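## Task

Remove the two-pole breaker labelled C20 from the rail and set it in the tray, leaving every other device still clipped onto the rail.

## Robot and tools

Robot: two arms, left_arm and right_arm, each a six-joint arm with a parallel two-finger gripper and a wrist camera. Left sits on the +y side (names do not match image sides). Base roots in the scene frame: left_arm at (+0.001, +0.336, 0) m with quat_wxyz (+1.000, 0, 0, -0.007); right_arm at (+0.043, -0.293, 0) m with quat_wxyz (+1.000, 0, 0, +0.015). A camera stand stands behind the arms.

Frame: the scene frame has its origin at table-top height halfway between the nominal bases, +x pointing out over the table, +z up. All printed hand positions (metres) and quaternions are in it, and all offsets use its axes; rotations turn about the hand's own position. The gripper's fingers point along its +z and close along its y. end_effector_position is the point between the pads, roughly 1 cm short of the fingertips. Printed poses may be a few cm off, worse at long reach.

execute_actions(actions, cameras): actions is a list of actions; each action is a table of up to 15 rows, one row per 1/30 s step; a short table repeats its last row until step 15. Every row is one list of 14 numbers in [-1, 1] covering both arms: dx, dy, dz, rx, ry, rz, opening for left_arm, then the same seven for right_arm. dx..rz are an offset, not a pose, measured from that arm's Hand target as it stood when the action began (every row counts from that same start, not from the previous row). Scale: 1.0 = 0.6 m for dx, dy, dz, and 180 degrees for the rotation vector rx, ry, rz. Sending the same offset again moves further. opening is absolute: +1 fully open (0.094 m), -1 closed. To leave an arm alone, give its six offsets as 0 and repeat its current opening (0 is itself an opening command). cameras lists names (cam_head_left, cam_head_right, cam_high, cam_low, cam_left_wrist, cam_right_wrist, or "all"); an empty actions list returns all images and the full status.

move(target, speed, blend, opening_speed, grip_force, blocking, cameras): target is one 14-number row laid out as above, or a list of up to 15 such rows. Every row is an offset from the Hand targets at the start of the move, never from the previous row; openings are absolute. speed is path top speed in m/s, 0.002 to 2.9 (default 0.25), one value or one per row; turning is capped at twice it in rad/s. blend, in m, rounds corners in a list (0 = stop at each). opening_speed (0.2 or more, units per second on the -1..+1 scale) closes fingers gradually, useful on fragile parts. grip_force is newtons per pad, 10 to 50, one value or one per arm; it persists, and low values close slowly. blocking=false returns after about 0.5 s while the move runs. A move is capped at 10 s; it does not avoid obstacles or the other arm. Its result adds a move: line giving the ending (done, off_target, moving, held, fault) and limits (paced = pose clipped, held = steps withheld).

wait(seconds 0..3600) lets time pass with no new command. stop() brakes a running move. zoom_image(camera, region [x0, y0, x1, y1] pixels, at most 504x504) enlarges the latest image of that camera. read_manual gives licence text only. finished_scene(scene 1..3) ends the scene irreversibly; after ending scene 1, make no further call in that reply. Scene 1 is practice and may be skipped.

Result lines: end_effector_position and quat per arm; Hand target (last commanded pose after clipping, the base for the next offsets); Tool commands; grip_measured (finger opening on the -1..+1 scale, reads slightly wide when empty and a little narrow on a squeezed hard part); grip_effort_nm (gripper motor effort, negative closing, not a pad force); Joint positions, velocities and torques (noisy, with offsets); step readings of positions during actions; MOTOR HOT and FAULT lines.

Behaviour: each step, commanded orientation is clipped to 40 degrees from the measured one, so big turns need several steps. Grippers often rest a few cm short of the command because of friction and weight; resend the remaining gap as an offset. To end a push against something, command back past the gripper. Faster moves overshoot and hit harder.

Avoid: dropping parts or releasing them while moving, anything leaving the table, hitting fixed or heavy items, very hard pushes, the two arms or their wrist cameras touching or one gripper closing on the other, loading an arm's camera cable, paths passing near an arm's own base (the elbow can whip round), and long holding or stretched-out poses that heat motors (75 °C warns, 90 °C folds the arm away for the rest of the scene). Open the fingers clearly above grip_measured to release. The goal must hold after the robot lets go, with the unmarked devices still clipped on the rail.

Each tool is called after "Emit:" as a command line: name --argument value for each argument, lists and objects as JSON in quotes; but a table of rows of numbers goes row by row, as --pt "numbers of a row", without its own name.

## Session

Emit:
execute_actions --actions '[]'

Scene clock: 0.00 s.
left_arm: end_effector_position=(+0.3954, +0.3697, +0.1244) grip_measured=+1.000 grip_effort_nm=n/a end_effector_quat_wxyz=(+0.637, -0.127, +0.756, +0.086) | right_arm: end_effector_position=(+0.4448, -0.2784, +0.1264) grip_measured=+1.000 grip_effort_nm=n/a end_effector_quat_wxyz=(+0.635, -0.017, +0.772, -0.036)
Joint positions: left_arm=[-0.073 1.58 0.331 1.06 -0.382 -0.104 0.094] | right_arm=[0.056 1.548 0.338 1.016 0.119 -0.055 0.094]
Joint velocities: within noise
Joint torques (N m): no reading
Heat: left arm: 36 °C; right arm: 30 °C.
Hand target: left_arm +0.3971, +0.3697, +0.1299; +0.642, -0.129, +0.751, +0.084 | right_arm +0.4478, -0.2783, +0.1383; +0.648, -0.015, +0.760, -0.035
Tool commands: left_gripper/opening=+1.0 right_gripper/opening=+1.0

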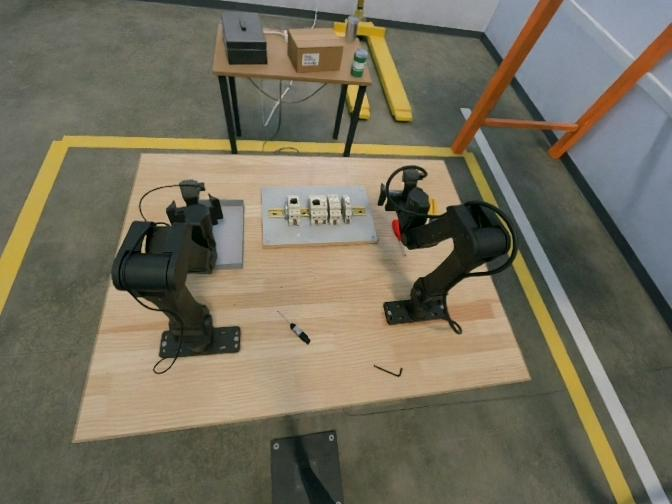

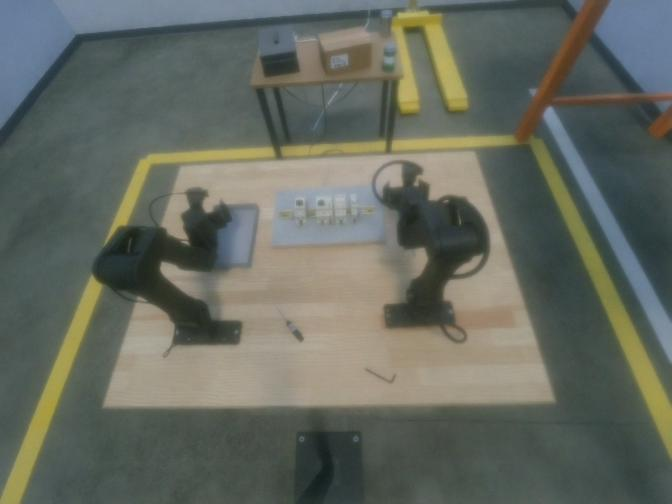

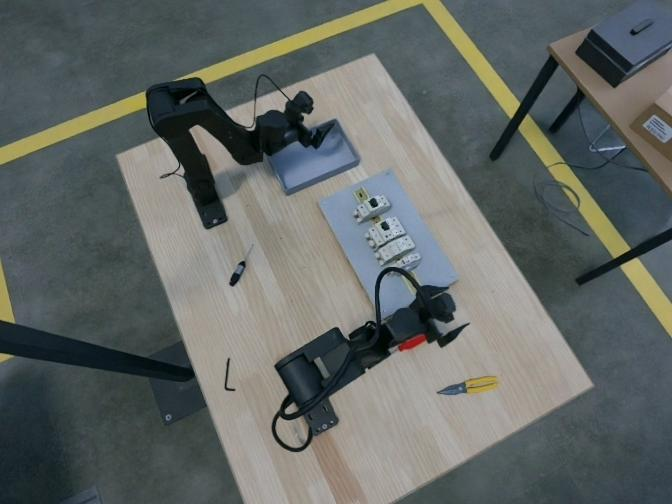

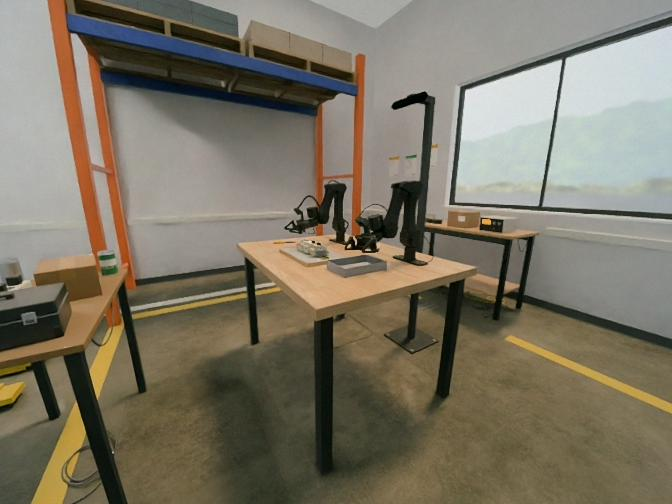

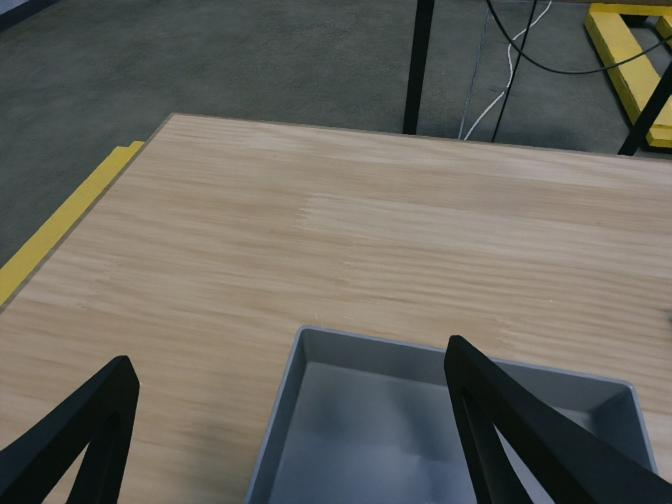

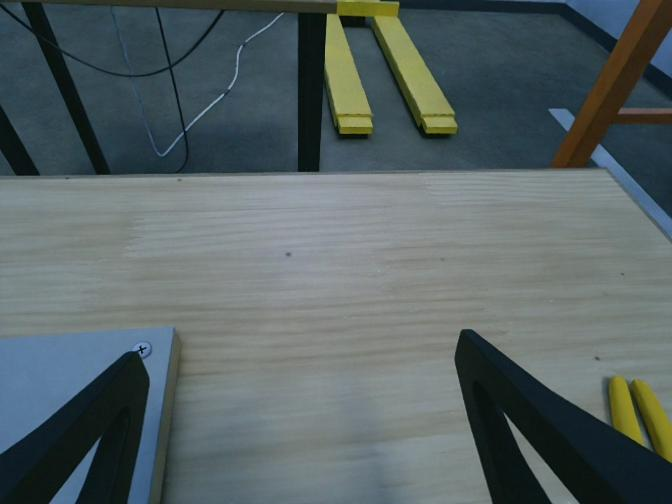

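Emit:
zoom_image --camera "cam_high" --region '[310, 160, 510, 400]'

Emit:
zoom_image --camera "cam_head_left" --region '[240, 160, 460, 280]'

Scaled by 2.100 from the camera's image (finer frame: 960x720).

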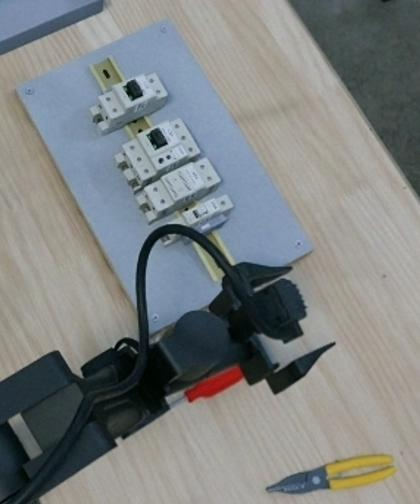

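Scaled by 2.291 from the camera's image (finer frame: 960x720).

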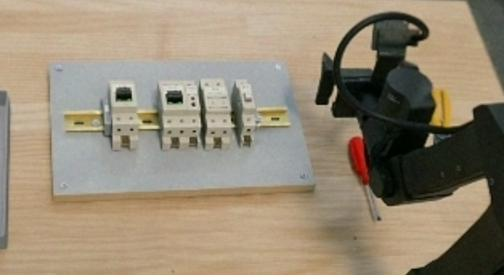

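Emit:
move --pt "-0.08 -0.1 0.08 0 0 0 -1 0 0 0 0 0 0 1" --pt "-0.245 -0.466 0.053 -0.0258 0.1402 -0.0994 -1 0 0 0 0 0 0 1" --speed 0.2 --blend '[0.04,0]' --cameras '["cam_left_wrist"]'

Emit:
zoom_image --camera "cam_left_wrist" --region '[170, 20, 672, 300]'

Scene clock: 29.07 s.
left_arm: end_effector_position=(+0.2494, +0.0942, +0.1579) grip_measured=-0.986 grip_effort_nm=-0.75 end_effector_quat_wxyz=(+0.463, -0.014, +0.886, -0.021) | right_arm: end_effector_position=(+0.4448, -0.2784, +0.1264) grip_measured=+1.000 grip_effort_nm=0.00 end_effector_quat_wxyz=(+0.635, -0.017, +0.772, -0.036)
Joint positions: left_arm=[-1.159 1.406 0.934 -0.562 -0.845 -0.959 0.001] | right_arm=[0.056 1.548 0.338 1.016 0.119 -0.055 0.094]
Joint torques (N m): left_arm=[-0.28 -4.31 8.42 0.45 -0.32 -0.14] | right_arm=[-0.03 -6.37 4.85 2.01 0.02 -0.02]
Heat: left arm: 37 °C; right arm: 31 °C.
Hand target: left_arm +0.2501, +0.0902, +0.1617; +0.463, -0.016, +0.886, -0.020 | right_arm +0.4478, -0.2783, +0.1383; +0.648, -0.015, +0.760, -0.035
Off the commanded pose: left_arm 0.006 m, 0 deg | right_arm 0.012 m, 2 deg.
move: done

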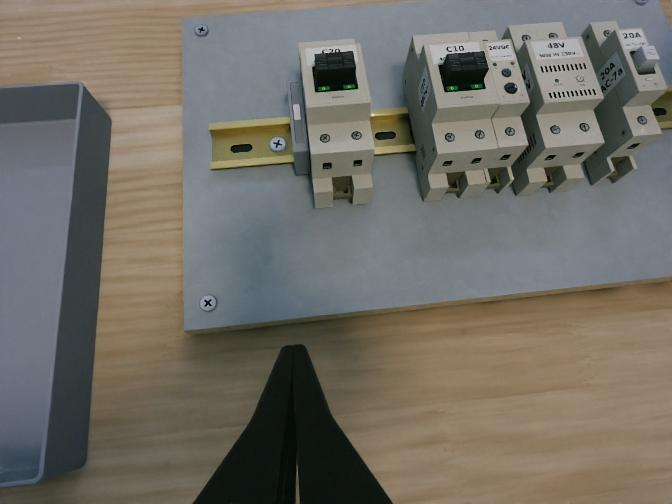

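Scaled by 1.004 from the camera's image (finer frame: 960x720).

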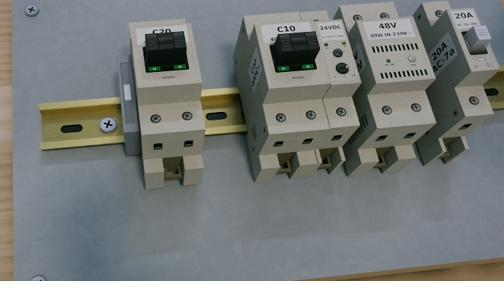

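Emit:
move --pt "0 0 0 0 0 0 -1 -0.06 0 0.14 0 0 0 0.4" --pt "0 0 0 0 0 0 -1 -0.263 0.014 0.11 0.0243 0.4487 -0.0104 0.4" --speed 0.2 --blend '[0.03,0]' --cameras '["cam_right_wrist"]'

Scene clock: 179.17 s.
left_arm: end_effector_position=(+0.2493, +0.0944, +0.1577) grip_measured=-0.986 grip_effort_nm=-0.75 end_effector_quat_wxyz=(+0.463, -0.014, +0.886, -0.021) | right_arm: end_effector_position=(+0.2840, -0.2699, +0.1969) grip_measured=+0.402 grip_effort_nm=-0.11 end_effector_quat_wxyz=(+0.012, -0.004, +1.000, -0.002)
Joint positions: left_arm=[-1.159 1.406 0.934 -0.563 -0.845 -0.96 0.001] | right_arm=[0.064 1.467 1.493 -1.572 0.006 0.086 0.066]
Joint torques (N m): left_arm=[-0.46 -4.41 8.42 0.45 -0.31 -0.09] | right_arm=[-0.49 -4.46 7.6 0.3 -0.03 0]
Heat: left arm: 42 °C; right arm: 35 °C.
Hand target: left_arm +0.2501, +0.0902, +0.1616; +0.463, -0.016, +0.886, -0.020 | right_arm +0.2900, -0.2699, +0.2041; +0.001, +0.000, +1.000, -0.001
Off the commanded pose: left_arm 0.006 m, 0 deg | right_arm 0.009 m, 1 deg.
joint sent to its limit (right arm) — joint 4 (wrist pitch), lower limit. The joint targets still meet the commanded pose.
move: done

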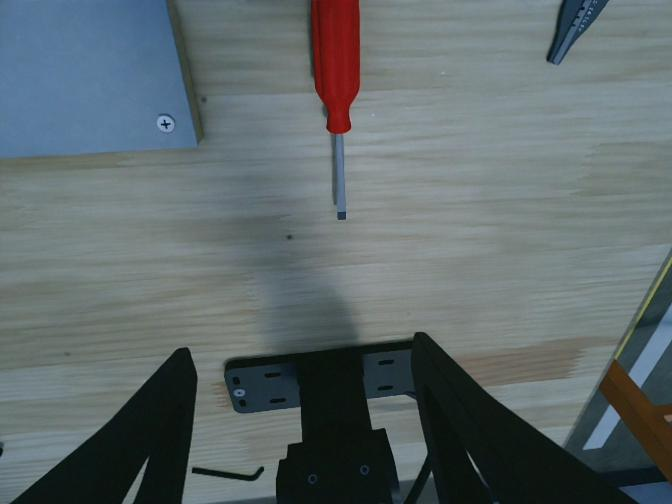

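Emit:
zoom_image --camera "cam_right_wrist" --region '[310, 150, 370, 230]'

Scaled by 6.300 from the camera's image (finer frame: 960x720).

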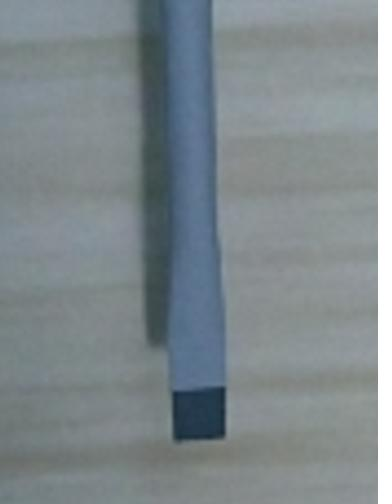

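Emit:
move --target '[0,0,0,0,0,0,-1, 0.115,-0.035,-0.215,0,0,0.0133,0.3]' --speed 0.12 --cameras '["cam_right_wrist"]'

Scene clock: 304.10 s.
left_arm: end_effector_position=(+0.2493, +0.0944, +0.1577) grip_measured=-0.986 grip_effort_nm=-0.74 end_effector_quat_wxyz=(+0.463, -0.014, +0.886, -0.021) | right_arm: end_effector_position=(+0.3569, -0.2901, +0.0830) grip_measured=+0.302 grip_effort_nm=-0.11 end_effector_quat_wxyz=(+0.005, -0.021, +1.000, -0.002)
Joint positions: left_arm=[-1.159 1.406 0.934 -0.563 -0.845 -0.96 0.001] | right_arm=[-0.023 1.737 1.315 -1.141 0.005 -0.034 0.061]
Joint torques (N m): left_arm=[-0.38 -4.34 8.5 0.42 -0.32 -0.14] | right_arm=[-0.43 -6.52 4.25 0.53 -0.02 -0.06]
Heat: left arm: 43 °C; right arm: 34 °C.
Hand target: left_arm +0.2501, +0.0902, +0.1616; +0.463, -0.016, +0.886, -0.020 | right_arm +0.3591, -0.2909, +0.0753; +0.001, -0.021, +1.000, +0.000
Off the commanded pose: left_arm 0.006 m, 0 deg | right_arm 0.008 m, 0 deg.
move: done

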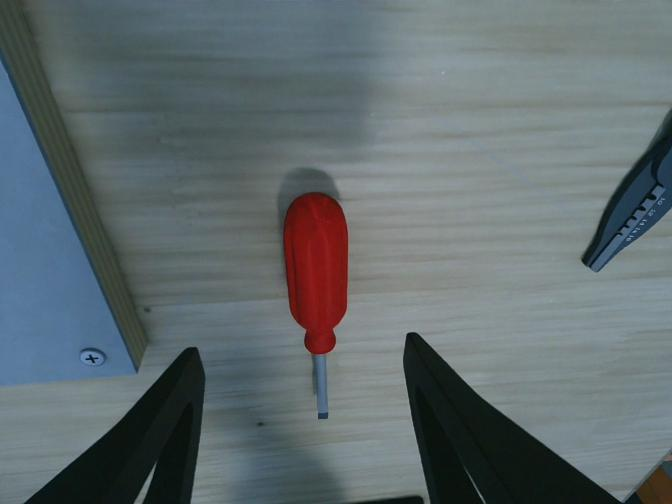

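Emit:
move --pt "0 0 0 0 0 0 -1 -0.0077 -0.0093 -0.106 0 0 0 0.3" --pt "0 0 0 0 0 0 -1 -0.0077 -0.0093 -0.106 0 0 0 -0.8" --speed 0.08 --opening_speed 0.4 --cameras '["cam_right_wrist"]'

Scene clock: 324.20 s.
left_arm: end_effector_position=(+0.2493, +0.0944, +0.1577) grip_measured=-0.986 grip_effort_nm=-0.75 end_effector_quat_wxyz=(+0.463, -0.014, +0.886, -0.021) | right_arm: end_effector_position=(+0.3556, -0.2957, +0.0201) grip_measured=-0.455 grip_effort_nm=-1.03 end_effector_quat_wxyz=(+0.007, -0.021, +1.000, -0.003)
Joint positions: left_arm=[-1.159 1.406 0.934 -0.563 -0.845 -0.96 0.001] | right_arm=[-0.041 1.8 1.13 -0.887 0.005 -0.053 0.026]
Joint torques (N m): left_arm=[-0.51 -4.26 8.43 0.43 -0.3 -0.1] | right_arm=[-0.4 -6.69 3.62 0.54 -0.03 -0.05]
Heat: left arm: 43 °C; right arm: 32 °C.
Hand target: left_arm +0.2501, +0.0902, +0.1616; +0.463, -0.016, +0.886, -0.020 | right_arm +0.3545, -0.2964, +0.0116; +0.001, -0.021, +1.000, +0.000
Off the commanded pose: left_arm 0.006 m, 0 deg | right_arm 0.009 m, 1 deg.
move: done

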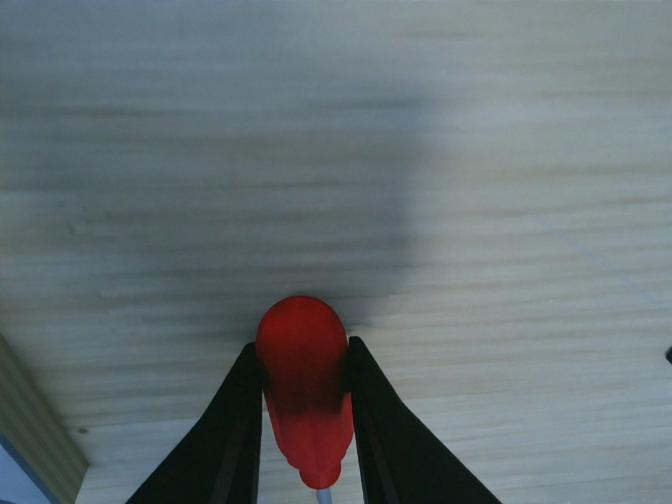

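Emit:
move --pt "0 0 0 0 0 0 -1 -0.0075 0.044 0.181 0 0 0 -0.8" --pt "0.038 0.061 0.007 -0.0005 -0.0657 -0.1676 -1 -0.0325 0.444 0.389 0.2048 -0.4666 0.1851 -0.8" --speed '[0.12,0.2]' --blend '[0.02,0]' --cameras '["cam_left_wrist","cam_right_wrist"]'

Scene clock: 353.80 s.
left_arm: end_effector_position=(+0.2719, +0.1256, +0.1576) grip_measured=-0.986 grip_effort_nm=-0.75 end_effector_quat_wxyz=(+0.516, +0.221, +0.816, -0.134) | right_arm: end_effector_position=(+0.3358, -0.0311, +0.2405) grip_measured=-0.455 grip_effort_nm=-1.03 end_effector_quat_wxyz=(+0.641, -0.269, +0.666, +0.269)
Joint positions: left_arm=[-0.776 1.012 0.467 0.085 -0.245 -0.109 0.001] | right_arm=[0.65 1.169 0.464 0.672 -0.102 0.01 0.026]
Joint torques (N m): left_arm=[0.81 -4.44 6.01 1.43 0.03 0.04] | right_arm=[0.36 -3.1 4.81 2.39 0.02 -0.11]
Heat: left arm: 42 °C; right arm: 31 °C.
Hand target: left_arm +0.2729, +0.1267, +0.1660; +0.530, +0.217, +0.807, -0.142 | right_arm +0.3349, -0.0299, +0.2450; +0.654, -0.270, +0.653, +0.270
Off the commanded pose: left_arm 0.008 m, 2 deg | right_arm 0.005 m, 2 deg.
move: done

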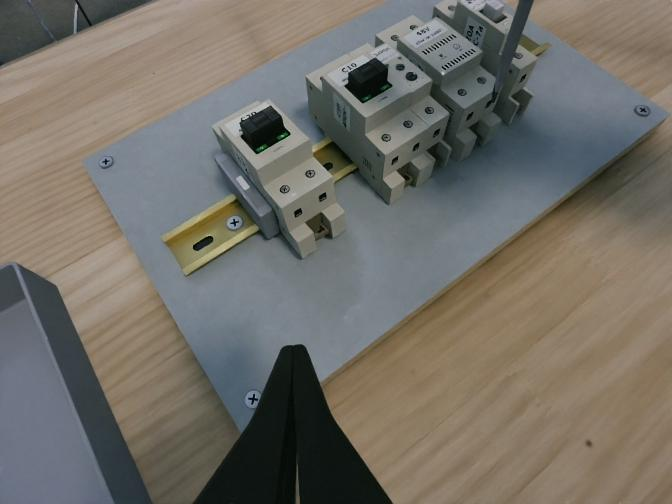

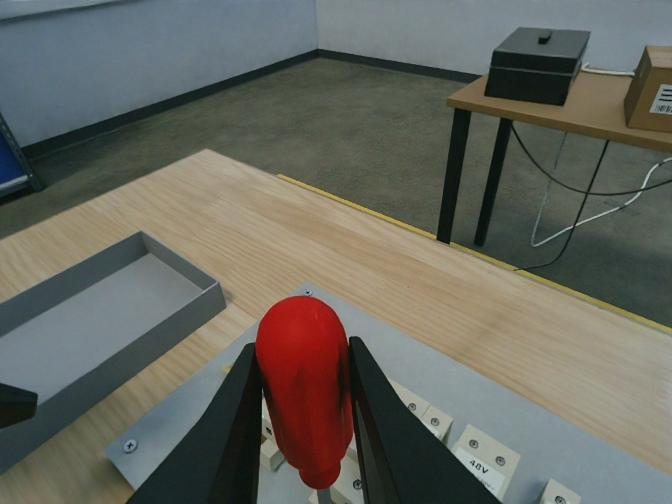

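Emit:
zoom_image --camera "cam_left_wrist" --region '[200, 80, 380, 280]'

Scaled by 2.520 from the camera's image (finer frame: 960x720).

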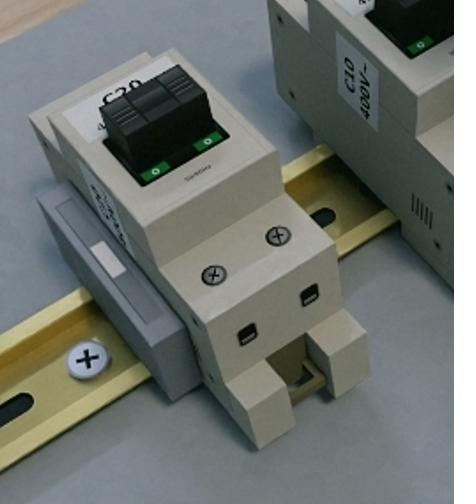

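Emit:
move --target '[0,0,0,0,0,0,-1, 0.0168,0.133,-0.08,0,0,0,-0.8]' --speed 0.1 --cameras '["cam_left_wrist"]'

Emit:
zoom_image --camera "cam_left_wrist" --region '[230, 100, 390, 260]'

Scene clock: 385.87 s.
left_arm: end_effector_position=(+0.2719, +0.1256, +0.1577) grip_measured=-0.986 grip_effort_nm=-0.75 end_effector_quat_wxyz=(+0.516, +0.221, +0.816, -0.134) | right_arm: end_effector_position=(+0.3394, +0.0406, +0.1749) grip_measured=-0.455 grip_effort_nm=-1.03 end_effector_quat_wxyz=(+0.630, -0.279, +0.677, +0.260)
Joint positions: left_arm=[-0.776 1.012 0.467 0.085 -0.245 -0.109 0.001] | right_arm=[0.851 1.608 0.518 1.017 0.098 0.007 0.026]
Joint torques (N m): left_arm=[0.8 -4.48 6.09 1.44 0.04 0.03] | right_arm=[0.39 -5.39 7.71 2.37 0.05 -0.08]
Heat: left arm: 40 °C; right arm: 37 °C.
Hand target: left_arm +0.2729, +0.1267, +0.1660; +0.530, +0.217, +0.807, -0.142 | right_arm +0.3451, +0.0498, +0.1970; +0.654, -0.270, +0.653, +0.270
Off the commanded pose: left_arm 0.008 m, 2 deg | right_arm 0.025 m, 4 deg.
move: off_target (right_arm)

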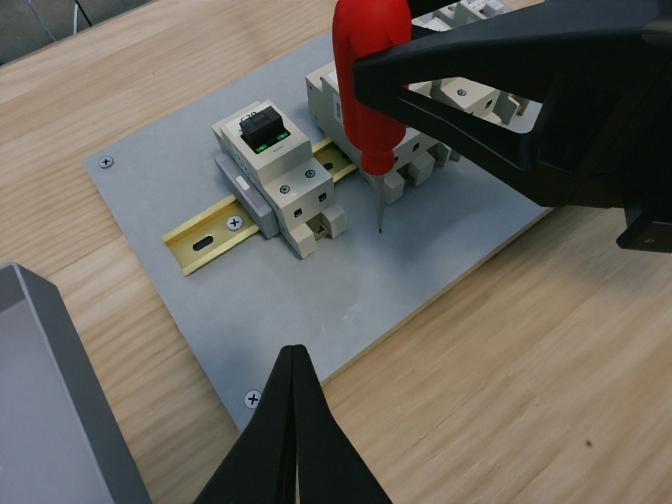

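Scaled by 3.150 from the camera's image (finer frame: 960x720).

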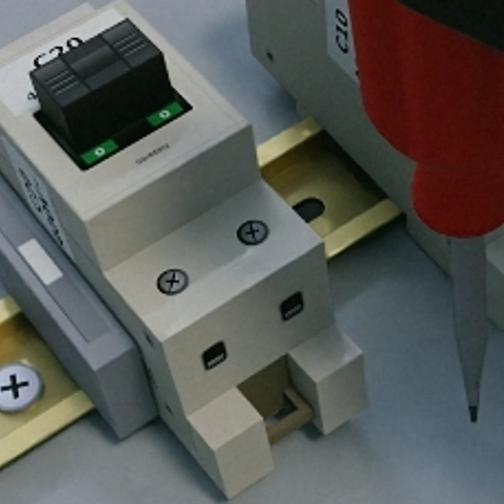

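Emit:
execute_actions --actions '[[[0,0,0,0,0,0,-1,0,0,0,0,0,0,-0.8]]]' --cameras '["cam_left_wrist"]'

Emit:
zoom_image --camera "cam_left_wrist" --region '[230, 100, 430, 300]'

Scene clock: 443.00 s.
left_arm: end_effector_position=(+0.2719, +0.1256, +0.1578) grip_measured=-0.986 grip_effort_nm=-0.75 end_effector_quat_wxyz=(+0.516, +0.221, +0.816, -0.134) | right_arm: end_effector_position=(+0.3394, +0.0406, +0.1752) grip_measured=-0.455 grip_effort_nm=-1.03 end_effector_quat_wxyz=(+0.630, -0.279, +0.676, +0.260)
Joint positions: left_arm=[-0.776 1.012 0.467 0.085 -0.245 -0.109 0.001] | right_arm=[0.851 1.608 0.518 1.019 0.098 0.007 0.026]
Joint torques (N m): left_arm=[0.84 -4.45 6.09 1.46 0.04 0.04] | right_arm=[0.39 -5.34 7.73 2.37 0.05 -0.09]
Heat: left arm: 39 °C; right arm: 37 °C.
Hand target: left_arm +0.2729, +0.1267, +0.1659; +0.530, +0.217, +0.808, -0.142 | right_arm +0.3451, +0.0498, +0.1970; +0.654, -0.270, +0.653, +0.270
Off the commanded pose: left_arm 0.008 m, 2 deg | right_arm 0.024 m, 4 deg.
Step readings (end_effector_position of left_arm | right_arm):
0: (+0.2719, +0.1256, +0.1577) | (+0.3394, +0.0406, +0.1751)
1: (+0.2719, +0.1256, +0.1577) | (+0.3394, +0.0406, +0.1751)
2: (+0.2719, +0.1256, +0.1577) | (+0.3394, +0.0406, +0.1751)
4: (+0.2719, +0.1256, +0.1577) | (+0.3394, +0.0406, +0.1751)
8: (+0.2719, +0.1256, +0.1578) | (+0.3394, +0.0406, +0.1752)
15: (+0.2719, +0.1256, +0.1578) | (+0.3394, +0.0406, +0.1752)

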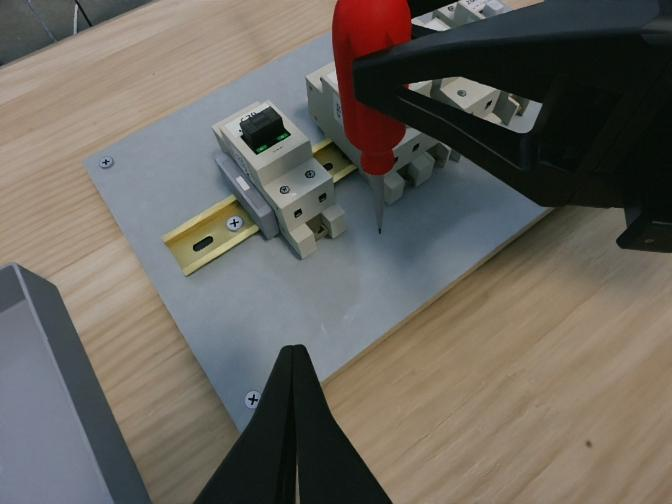

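Scaled by 2.520 from the camera's image (finer frame: 960x720).

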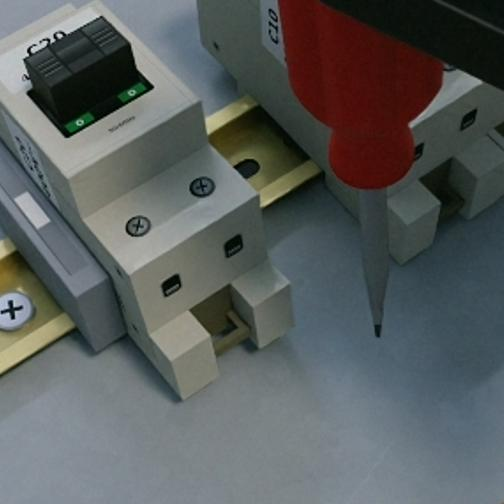

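Emit:
move --target '[0,0,0,0,0,0,-1,0.05,0.042,0.02,0,0,0,-0.8]' --speed 0.08 --cameras '["cam_left_wrist"]'

Emit:
zoom_image --camera "cam_left_wrist" --region '[250, 130, 410, 290]'

Scene clock: 474.50 s.
left_arm: end_effector_position=(+0.2719, +0.1255, +0.1579) grip_measured=-0.986 grip_effort_nm=-0.75 end_effector_quat_wxyz=(+0.517, +0.221, +0.816, -0.134) | right_arm: end_effector_position=(+0.3676, +0.0682, +0.1930) grip_measured=-0.456 grip_effort_nm=-1.03 end_effector_quat_wxyz=(+0.638, -0.275, +0.669, +0.264)
Joint positions: left_arm=[-0.776 1.012 0.467 0.086 -0.245 -0.109 0.001] | right_arm=[0.838 1.701 0.69 0.964 0.087 0.006 0.026]
Joint torques (N m): left_arm=[0.7 -4.46 6.04 1.45 0.05 0.03] | right_arm=[-0.5 -6.46 8.17 2.11 -0.09 -0.08]
Heat: left arm: 41 °C; right arm: 38 °C.
Hand target: left_arm +0.2729, +0.1267, +0.1660; +0.530, +0.217, +0.807, -0.142 | right_arm +0.3751, +0.0750, +0.2089; +0.654, -0.270, +0.653, +0.270
Off the commanded pose: left_arm 0.008 m, 2 deg | right_arm 0.019 m, 3 deg.
move: off_target (right_arm)

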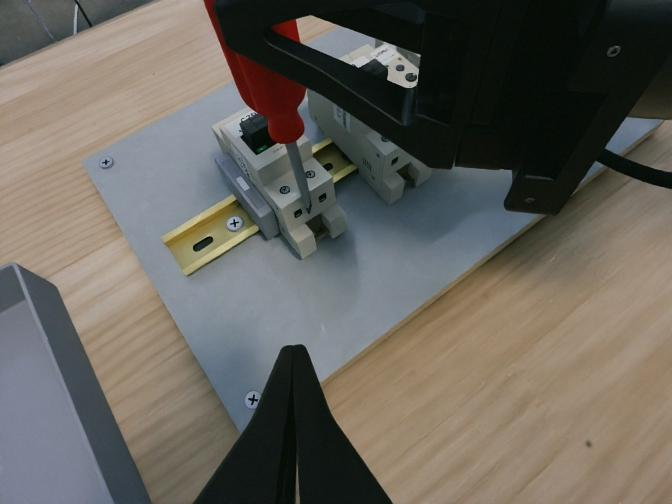

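Scaled by 3.150 from the camera's image (finer frame: 960x720).

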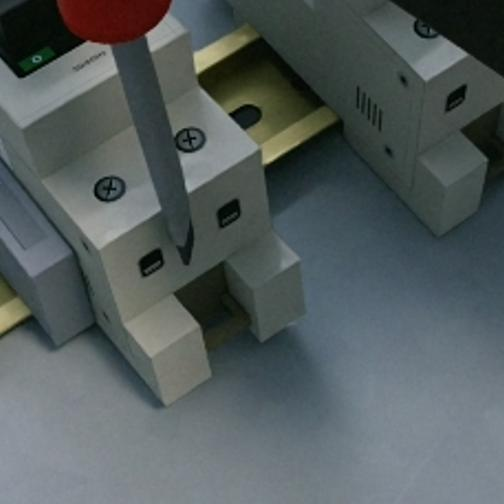

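Emit:
zoom_image --camera "cam_left_wrist" --region '[285, 190, 355, 260]'

Scaled by 7.200 from the camera's image (finer frame: 960x720).

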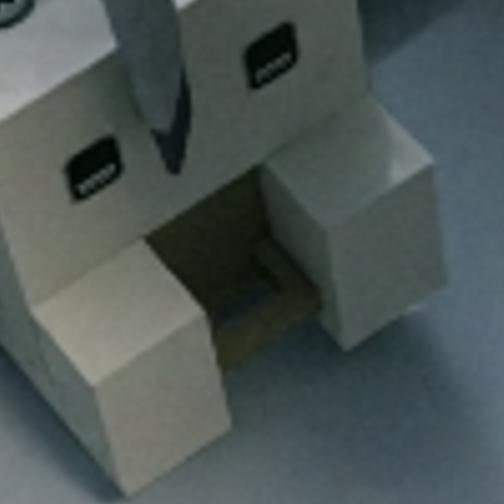

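Emit:
move --target '[0,0,0,0,0,0,-1,0.0067,-0.0217,-0.03,0,0,0,-0.8]' --speed 0.05 --cameras '["cam_left_wrist"]'

Emit:
zoom_image --camera "cam_left_wrist" --region '[270, 170, 370, 270]'

Scene clock: 513.17 s.
left_arm: end_effector_position=(+0.2720, +0.1255, +0.1580) grip_measured=-0.986 grip_effort_nm=-0.75 end_effector_quat_wxyz=(+0.517, +0.221, +0.816, -0.134) | right_arm: end_effector_position=(+0.3760, +0.0654, +0.1893) grip_measured=-0.457 grip_effort_nm=-1.04 end_effector_quat_wxyz=(+0.642, -0.276, +0.662, +0.271)
Joint positions: left_arm=[-0.776 1.012 0.467 0.086 -0.245 -0.109 0.001] | right_arm=[0.805 1.738 0.69 1.019 0.041 0.006 0.026]
Joint torques (N m): left_arm=[0.79 -4.44 6.08 1.43 0.06 0.02] | right_arm=[-0.81 -6.63 3.88 2.44 0.01 -0.08]
Heat: left arm: 43 °C; right arm: 40 °C.
Hand target: left_arm +0.2729, +0.1267, +0.1660; +0.530, +0.217, +0.807, -0.142 | right_arm +0.3791, +0.0620, +0.1908; +0.654, -0.270, +0.653, +0.270
Off the commanded pose: left_arm 0.008 m, 2 deg | right_arm 0.005 m, 2 deg.
move: done

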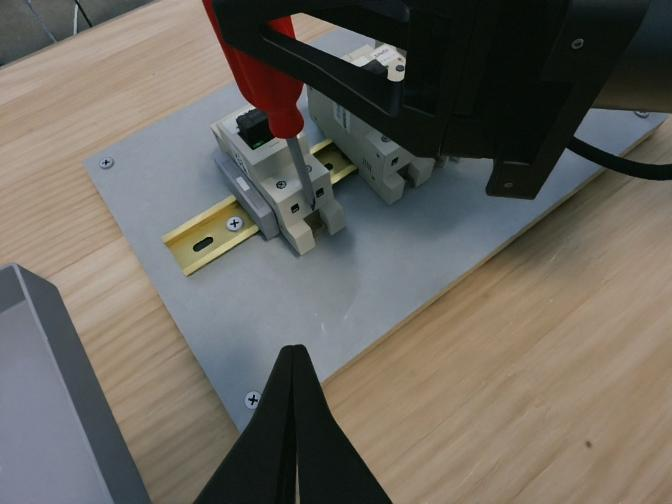

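Scaled by 5.040 from the camera's image (finer frame: 960x720).

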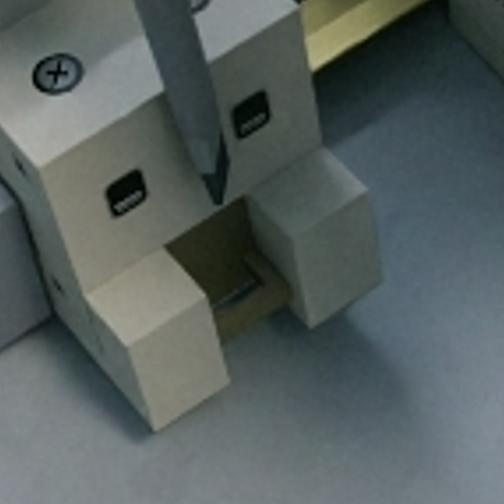

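Emit:
move --target '[0,0,0,0,0,0,-1,-0.0133,-0.012,-0.012,0,0,0,-0.8]' --speed 0.05 --cameras '["cam_left_wrist"]'

Emit:
zoom_image --camera "cam_left_wrist" --region '[270, 170, 370, 270]'

Scene clock: 534.67 s.
left_arm: end_effector_position=(+0.2720, +0.1255, +0.1580) grip_measured=-0.986 grip_effort_nm=-0.75 end_effector_quat_wxyz=(+0.517, +0.221, +0.816, -0.134) | right_arm: end_effector_position=(+0.3693, +0.0580, +0.1799) grip_measured=-0.457 grip_effort_nm=-1.03 end_effector_quat_wxyz=(+0.642, -0.276, +0.663, +0.271)
Joint positions: left_arm=[-0.776 1.012 0.467 0.086 -0.245 -0.109 0.001] | right_arm=[0.805 1.738 0.637 1.071 0.041 0.006 0.026]
Joint torques (N m): left_arm=[0.77 -4.44 6.08 1.42 0.06 0.04] | right_arm=[-0.5 -6.91 3.74 2.38 0.04 -0.08]
Heat: left arm: 44 °C; right arm: 40 °C.
Hand target: left_arm +0.2728, +0.1267, +0.1659; +0.530, +0.217, +0.808, -0.142 | right_arm +0.3710, +0.0548, +0.1837; +0.654, -0.270, +0.653, +0.270
Off the commanded pose: left_arm 0.008 m, 2 deg | right_arm 0.005 m, 2 deg.
move: done

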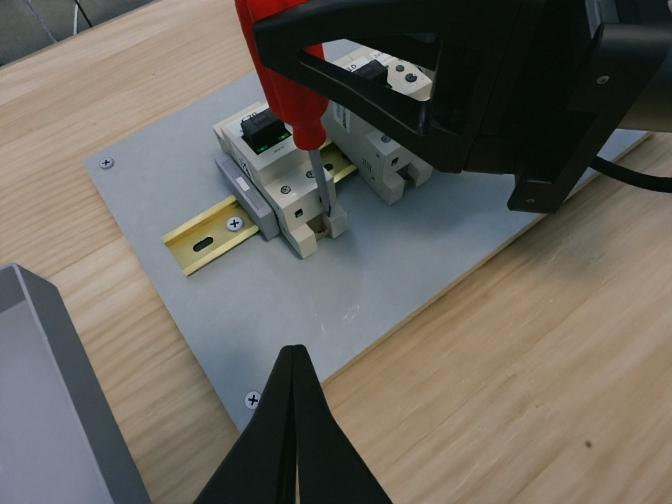

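Scaled by 5.040 from the camera's image (finer frame: 960x720).

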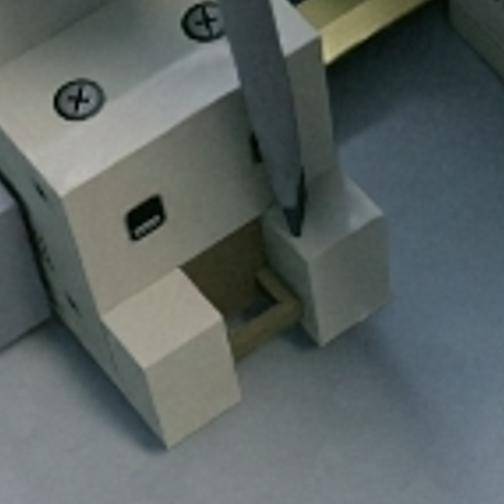

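Emit:
move --target '[0,0,0,0,0,0,-1,0.0067,0.025,-0.006,0,0,0,-0.8]' --speed 0.05 --cameras '["cam_left_wrist"]'

Emit:
zoom_image --camera "cam_left_wrist" --region '[270, 170, 370, 270]'

Scene clock: 581.10 s.
left_arm: end_effector_position=(+0.2720, +0.1255, +0.1581) grip_measured=-0.986 grip_effort_nm=-0.75 end_effector_quat_wxyz=(+0.517, +0.221, +0.816, -0.134) | right_arm: end_effector_position=(+0.3717, +0.0625, +0.1782) grip_measured=-0.457 grip_effort_nm=-1.03 end_effector_quat_wxyz=(+0.650, -0.270, +0.658, +0.269)
Joint positions: left_arm=[-0.776 1.012 0.467 0.086 -0.245 -0.109 0.001] | right_arm=[0.816 1.778 0.649 1.118 0.065 0.004 0.026]
Joint torques (N m): left_arm=[0.72 -4.41 6.01 1.43 0.08 0.01] | right_arm=[0.44 -5.93 6.69 1.97 0.03 -0.07]
Heat: left arm: 45 °C; right arm: 41 °C.
Hand target: left_arm +0.2729, +0.1267, +0.1660; +0.530, +0.217, +0.807, -0.142 | right_arm +0.3751, +0.0698, +0.1802; +0.654, -0.270, +0.653, +0.270
Off the commanded pose: left_arm 0.008 m, 2 deg | right_arm 0.008 m, 1 deg.
move: done

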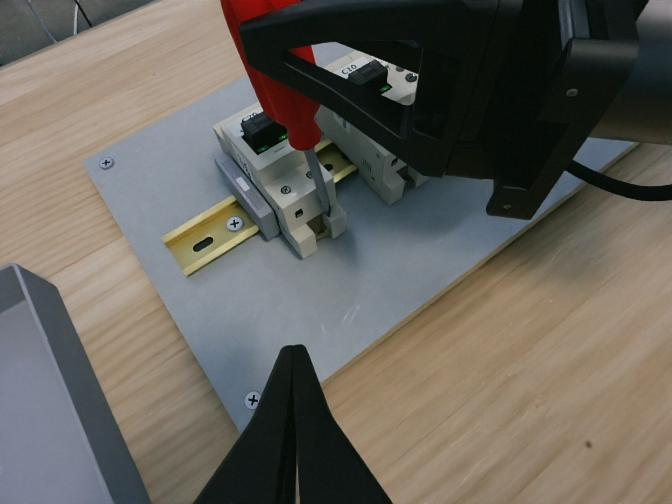

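Scaled by 5.040 from the camera's image (finer frame: 960x720).

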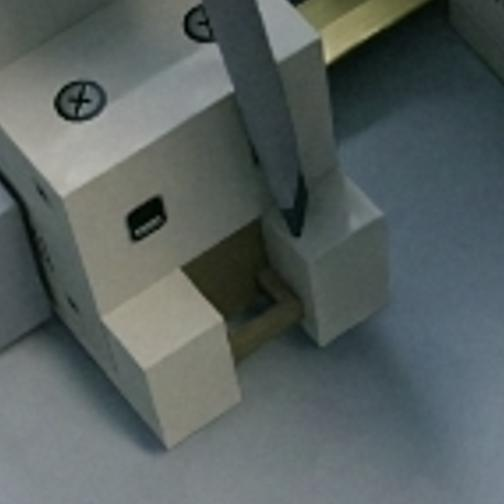

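Emit:
move --pt "0 0 0 0 0 0 -1 0 0 0.03 0 0 0 -0.8" --pt "0 0 0 0 0 0 -1 0.0 0.012 0.03 0 0 0 -0.8" --speed 0.05 --cameras '["cam_left_wrist"]'

Emit:
zoom_image --camera "cam_left_wrist" --region '[270, 170, 370, 270]'

Scene clock: 592.03 s.
left_arm: end_effector_position=(+0.2720, +0.1255, +0.1581) grip_measured=-0.986 grip_effort_nm=-0.75 end_effector_quat_wxyz=(+0.517, +0.221, +0.816, -0.134) | right_arm: end_effector_position=(+0.3736, +0.0713, +0.1776) grip_measured=-0.457 grip_effort_nm=-1.03 end_effector_quat_wxyz=(+0.640, -0.275, +0.667, +0.263)
Joint positions: left_arm=[-0.776 1.012 0.467 0.086 -0.245 -0.109 0.001] | right_arm=[0.83 1.778 0.691 1.046 0.08 0.003 0.025]
Joint torques (N m): left_arm=[0.76 -4.4 5.98 1.45 0.06 0.03] | right_arm=[0.49 -9.68 7.05 1.77 0.01 -0.05]
Heat: left arm: 46 °C; right arm: 41 °C.
Hand target: left_arm +0.2729, +0.1267, +0.1660; +0.530, +0.217, +0.807, -0.142 | right_arm +0.3751, +0.0770, +0.1982; +0.654, -0.270, +0.653, +0.270
Off the commanded pose: left_arm 0.008 m, 2 deg | right_arm 0.021 m, 2 deg.
move: off_target (right_arm)

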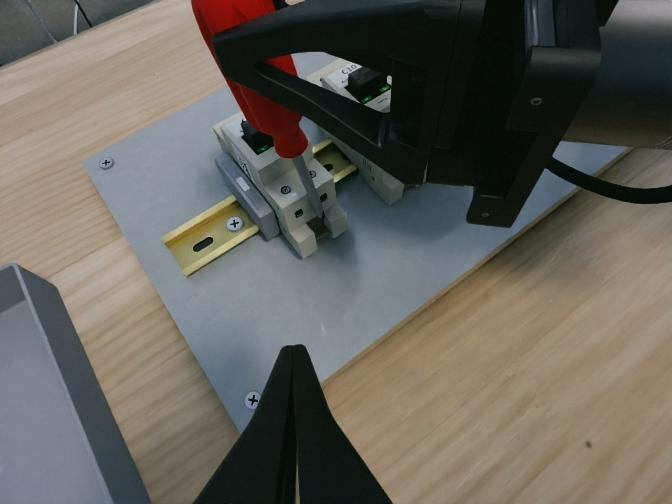

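Scaled by 5.040 from the camera's image (finer frame: 960x720).

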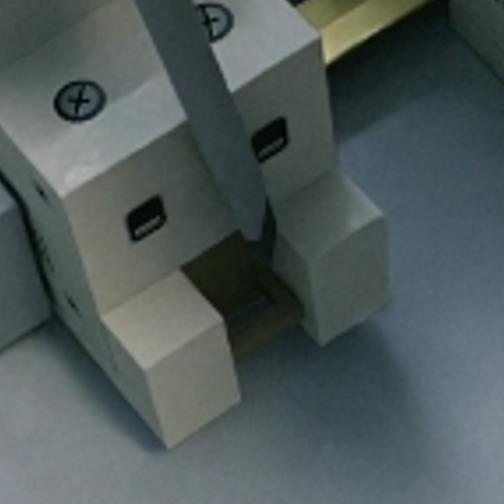

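Emit:
move --target '[0,0,0,0,0,0,-1,-0.005,0.009,-0.02,0,0,0,-0.8]' --speed 0.05 --cameras '["cam_left_wrist"]'

Emit:
zoom_image --camera "cam_left_wrist" --region '[270, 170, 370, 270]'

Scene clock: 613.50 s.
left_arm: end_effector_position=(+0.2720, +0.1255, +0.1582) grip_measured=-0.986 grip_effort_nm=-0.75 end_effector_quat_wxyz=(+0.517, +0.221, +0.816, -0.134) | right_arm: end_effector_position=(+0.3688, +0.0762, +0.1722) grip_measured=-0.457 grip_effort_nm=-1.03 end_effector_quat_wxyz=(+0.636, -0.278, +0.670, +0.262)
Joint positions: left_arm=[-0.776 1.012 0.467 0.087 -0.245 -0.109 0.001] | right_arm=[0.85 1.788 0.691 1.043 0.096 0.003 0.025]
Joint torques (N m): left_arm=[0.83 -4.52 6.13 1.41 0.07 0] | right_arm=[0.39 -6.91 6.48 2.35 0.05 -0.06]
Heat: left arm: 46 °C; right arm: 39 °C.
Hand target: left_arm +0.2729, +0.1267, +0.1660; +0.530, +0.217, +0.807, -0.142 | right_arm +0.3721, +0.0824, +0.1862; +0.654, -0.270, +0.653, +0.270
Off the commanded pose: left_arm 0.008 m, 2 deg | right_arm 0.016 m, 3 deg.
move: off_target (right_arm)

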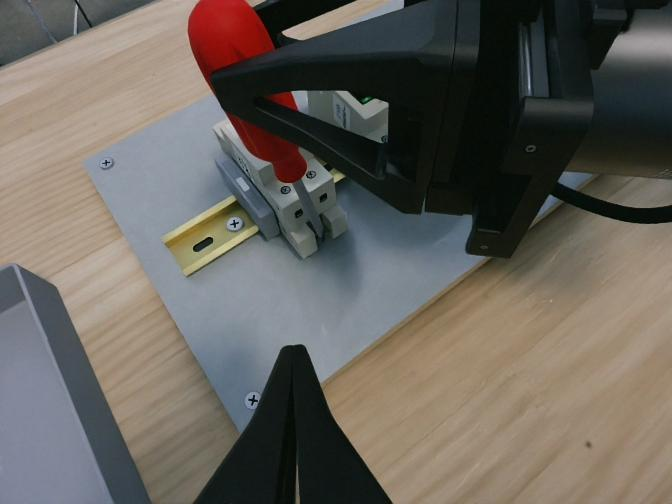

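Scaled by 5.040 from the camera's image (finer frame: 960x720).

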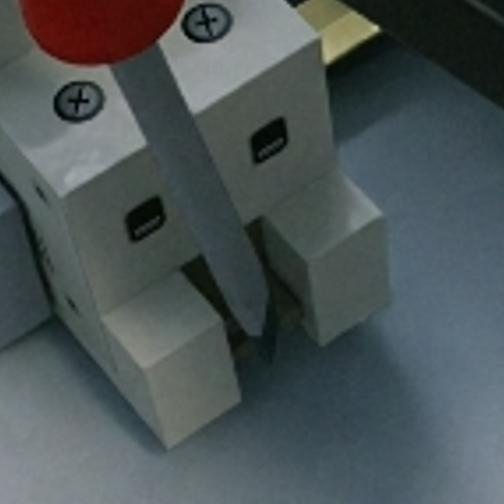

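Emit:
move --pt "0 0 0 0 0 0 -1 0 0 0.027 0 0 0 -0.8" --pt "0 0 0 0 0 0 -1 0.022 -0.018 0.027 0 0 0 -0.8" --speed 0.05 --cameras '["cam_left_wrist"]'

Emit:
zoom_image --camera "cam_left_wrist" --region '[270, 170, 370, 270]'

Scene clock: 637.70 s.
left_arm: end_effector_position=(+0.2720, +0.1255, +0.1582) grip_measured=-0.986 grip_effort_nm=-0.75 end_effector_quat_wxyz=(+0.517, +0.221, +0.816, -0.134) | right_arm: end_effector_position=(+0.3749, +0.0701, +0.1601) grip_measured=-0.458 grip_effort_nm=-1.03 end_effector_quat_wxyz=(+0.616, -0.288, +0.684, +0.263)
Joint positions: left_arm=[-0.776 1.012 0.467 0.087 -0.245 -0.109 0.001] | right_arm=[0.813 1.788 0.691 0.995 0.042 0.009 0.025]
Joint torques (N m): left_arm=[0.88 -4.42 6.08 1.41 0.08 0.03] | right_arm=[-0.95 -11.37 7.92 2.11 0.09 -0.11]
Heat: left arm: 47 °C; right arm: 39 °C.
Hand target: left_arm +0.2729, +0.1267, +0.1660; +0.530, +0.217, +0.807, -0.142 | right_arm +0.3853, +0.0716, +0.2024; +0.654, -0.270, +0.653, +0.270
Off the commanded pose: left_arm 0.008 m, 2 deg | right_arm 0.044 m, 6 deg.
move: off_target (right_arm)

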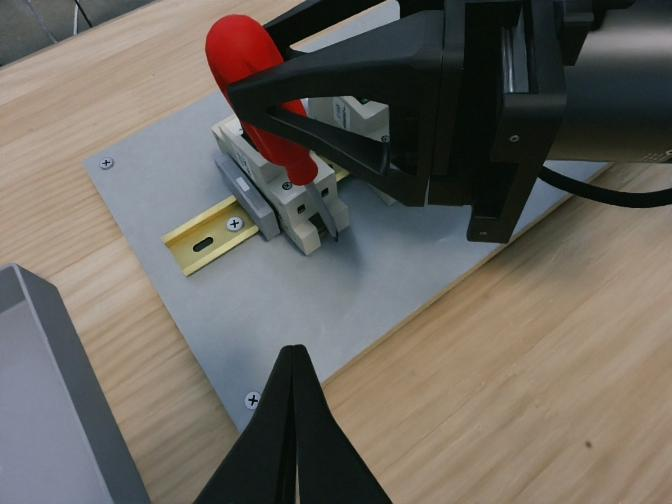

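Scaled by 5.040 from the camera's image (finer frame: 960x720).

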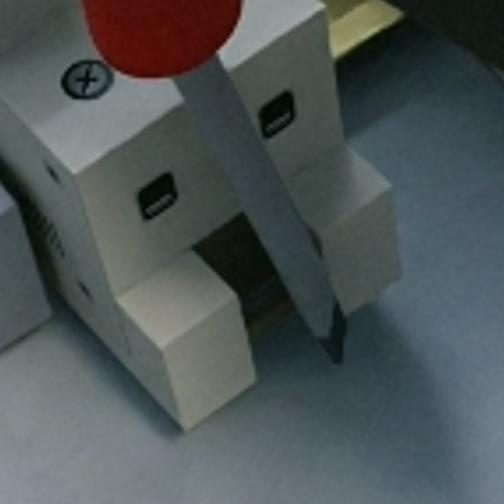

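Emit:
move --pt "0 0 0 0 0 0 -1 -0.025 0 0.05 0 0 0 -0.8" --speed 0.08 --cameras '["cam_left_wrist"]'

Emit:
zoom_image --camera "cam_left_wrist" --region '[180, 20, 430, 270]'

Scene clock: 657.23 s.
left_arm: end_effector_position=(+0.2720, +0.1255, +0.1582) grip_measured=-0.986 grip_effort_nm=-0.75 end_effector_quat_wxyz=(+0.517, +0.221, +0.816, -0.134) | right_arm: end_effector_position=(+0.3688, +0.0673, +0.1850) grip_measured=-0.458 grip_effort_nm=-1.03 end_effector_quat_wxyz=(+0.616, -0.285, +0.689, +0.254)
Joint positions: left_arm=[-0.776 1.012 0.467 0.087 -0.245 -0.109 0.001] | right_arm=[0.832 1.679 0.709 0.858 0.079 0.007 0.025]
Joint torques (N m): left_arm=[0.65 -4.44 6.19 1.43 0.05 0.02] | right_arm=[0.42 -11.86 8.01 2.14 0.07 -0.1]
Heat: left arm: 48 °C; right arm: 40 °C.
Hand target: left_arm +0.2729, +0.1267, +0.1660; +0.530, +0.217, +0.807, -0.142 | right_arm +0.3703, +0.0716, +0.2325; +0.654, -0.270, +0.653, +0.270
Off the commanded pose: left_arm 0.008 m, 2 deg | right_arm 0.048 m, 6 deg.
move: off_target (right_arm)

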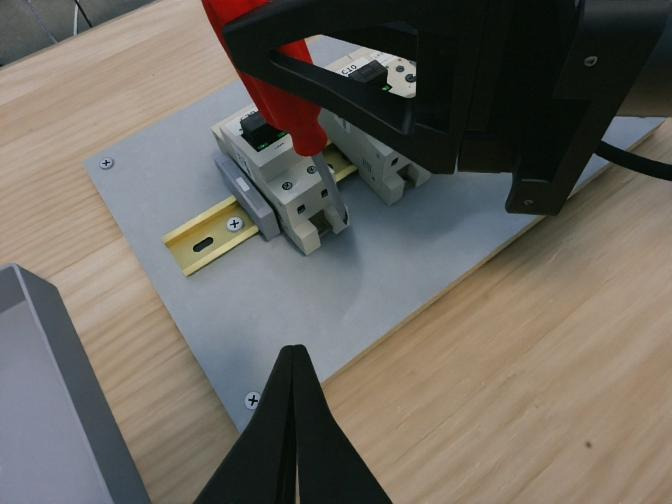

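Scaled by 2.016 from the camera's image (finer frame: 960x720).

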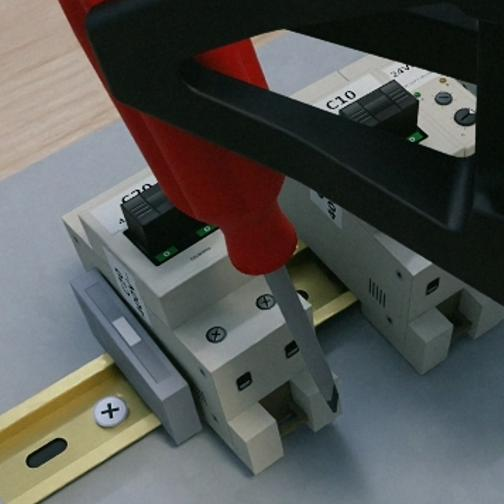

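Emit:
zoom_image --camera "cam_left_wrist" --region '[280, 170, 370, 260]'

Scaled by 5.600 from the camera's image (finer frame: 960x720).

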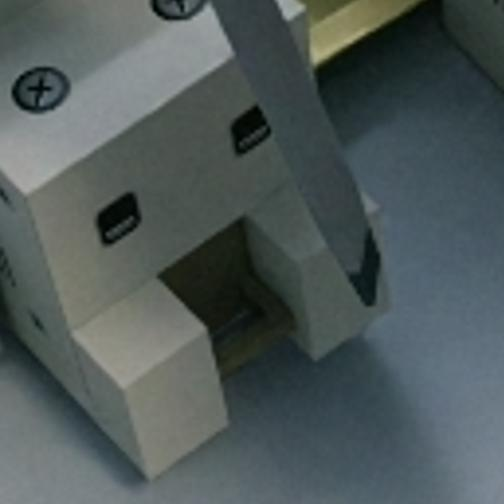

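Emit:
move --pt "0 0 0 0 0 0 -1 -0.033 -0.008 0.02 0.0393 -0.0393 0 -0.8" --speed 0.08 --cameras '["cam_left_wrist"]'

Emit:
zoom_image --camera "cam_left_wrist" --region '[180, 20, 430, 270]'

Scene clock: 718.30 s.
left_arm: end_effector_position=(+0.2721, +0.1254, +0.1582) grip_measured=-0.986 grip_effort_nm=-0.75 end_effector_quat_wxyz=(+0.517, +0.221, +0.816, -0.134) | right_arm: end_effector_position=(+0.3536, +0.0677, +0.2387) grip_measured=-0.458 grip_effort_nm=-1.03 end_effector_quat_wxyz=(+0.697, -0.250, +0.607, +0.288)
Joint positions: left_arm=[-0.776 1.012 0.467 0.087 -0.245 -0.109 0.001] | right_arm=[0.872 1.679 0.66 1.159 0.118 -0.016 0.025]
Joint torques (N m): left_arm=[0.64 -4.55 6.02 1.45 0.06 0.02] | right_arm=[0.42 -6.9 3.96 2.33 0.02 -0.07]
Heat: left arm: 49 °C; right arm: 41 °C.
Hand target: left_arm +0.2729, +0.1267, +0.1660; +0.530, +0.217, +0.807, -0.142 | right_arm +0.3504, +0.0668, +0.2443; +0.708, -0.246, +0.593, +0.293
Off the commanded pose: left_arm 0.008 m, 2 deg | right_arm 0.007 m, 2 deg.
move: done

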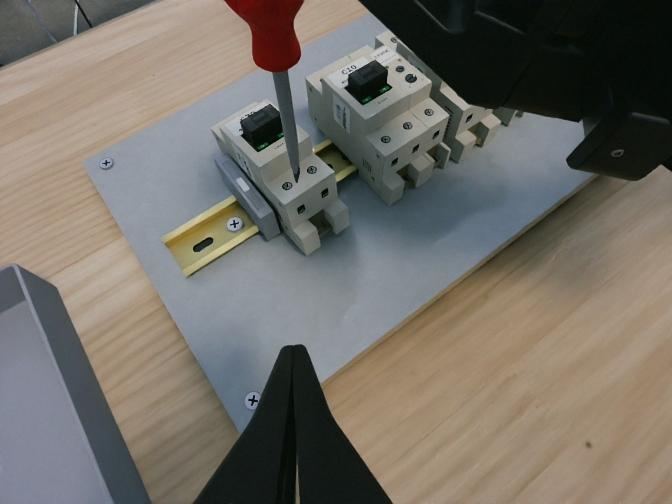

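Scaled by 2.016 from the camera's image (finer frame: 960x720).

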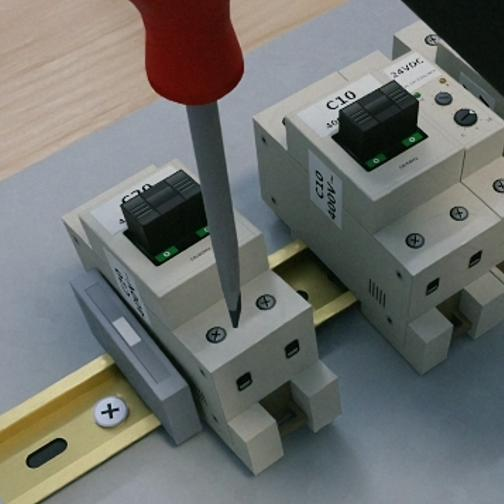

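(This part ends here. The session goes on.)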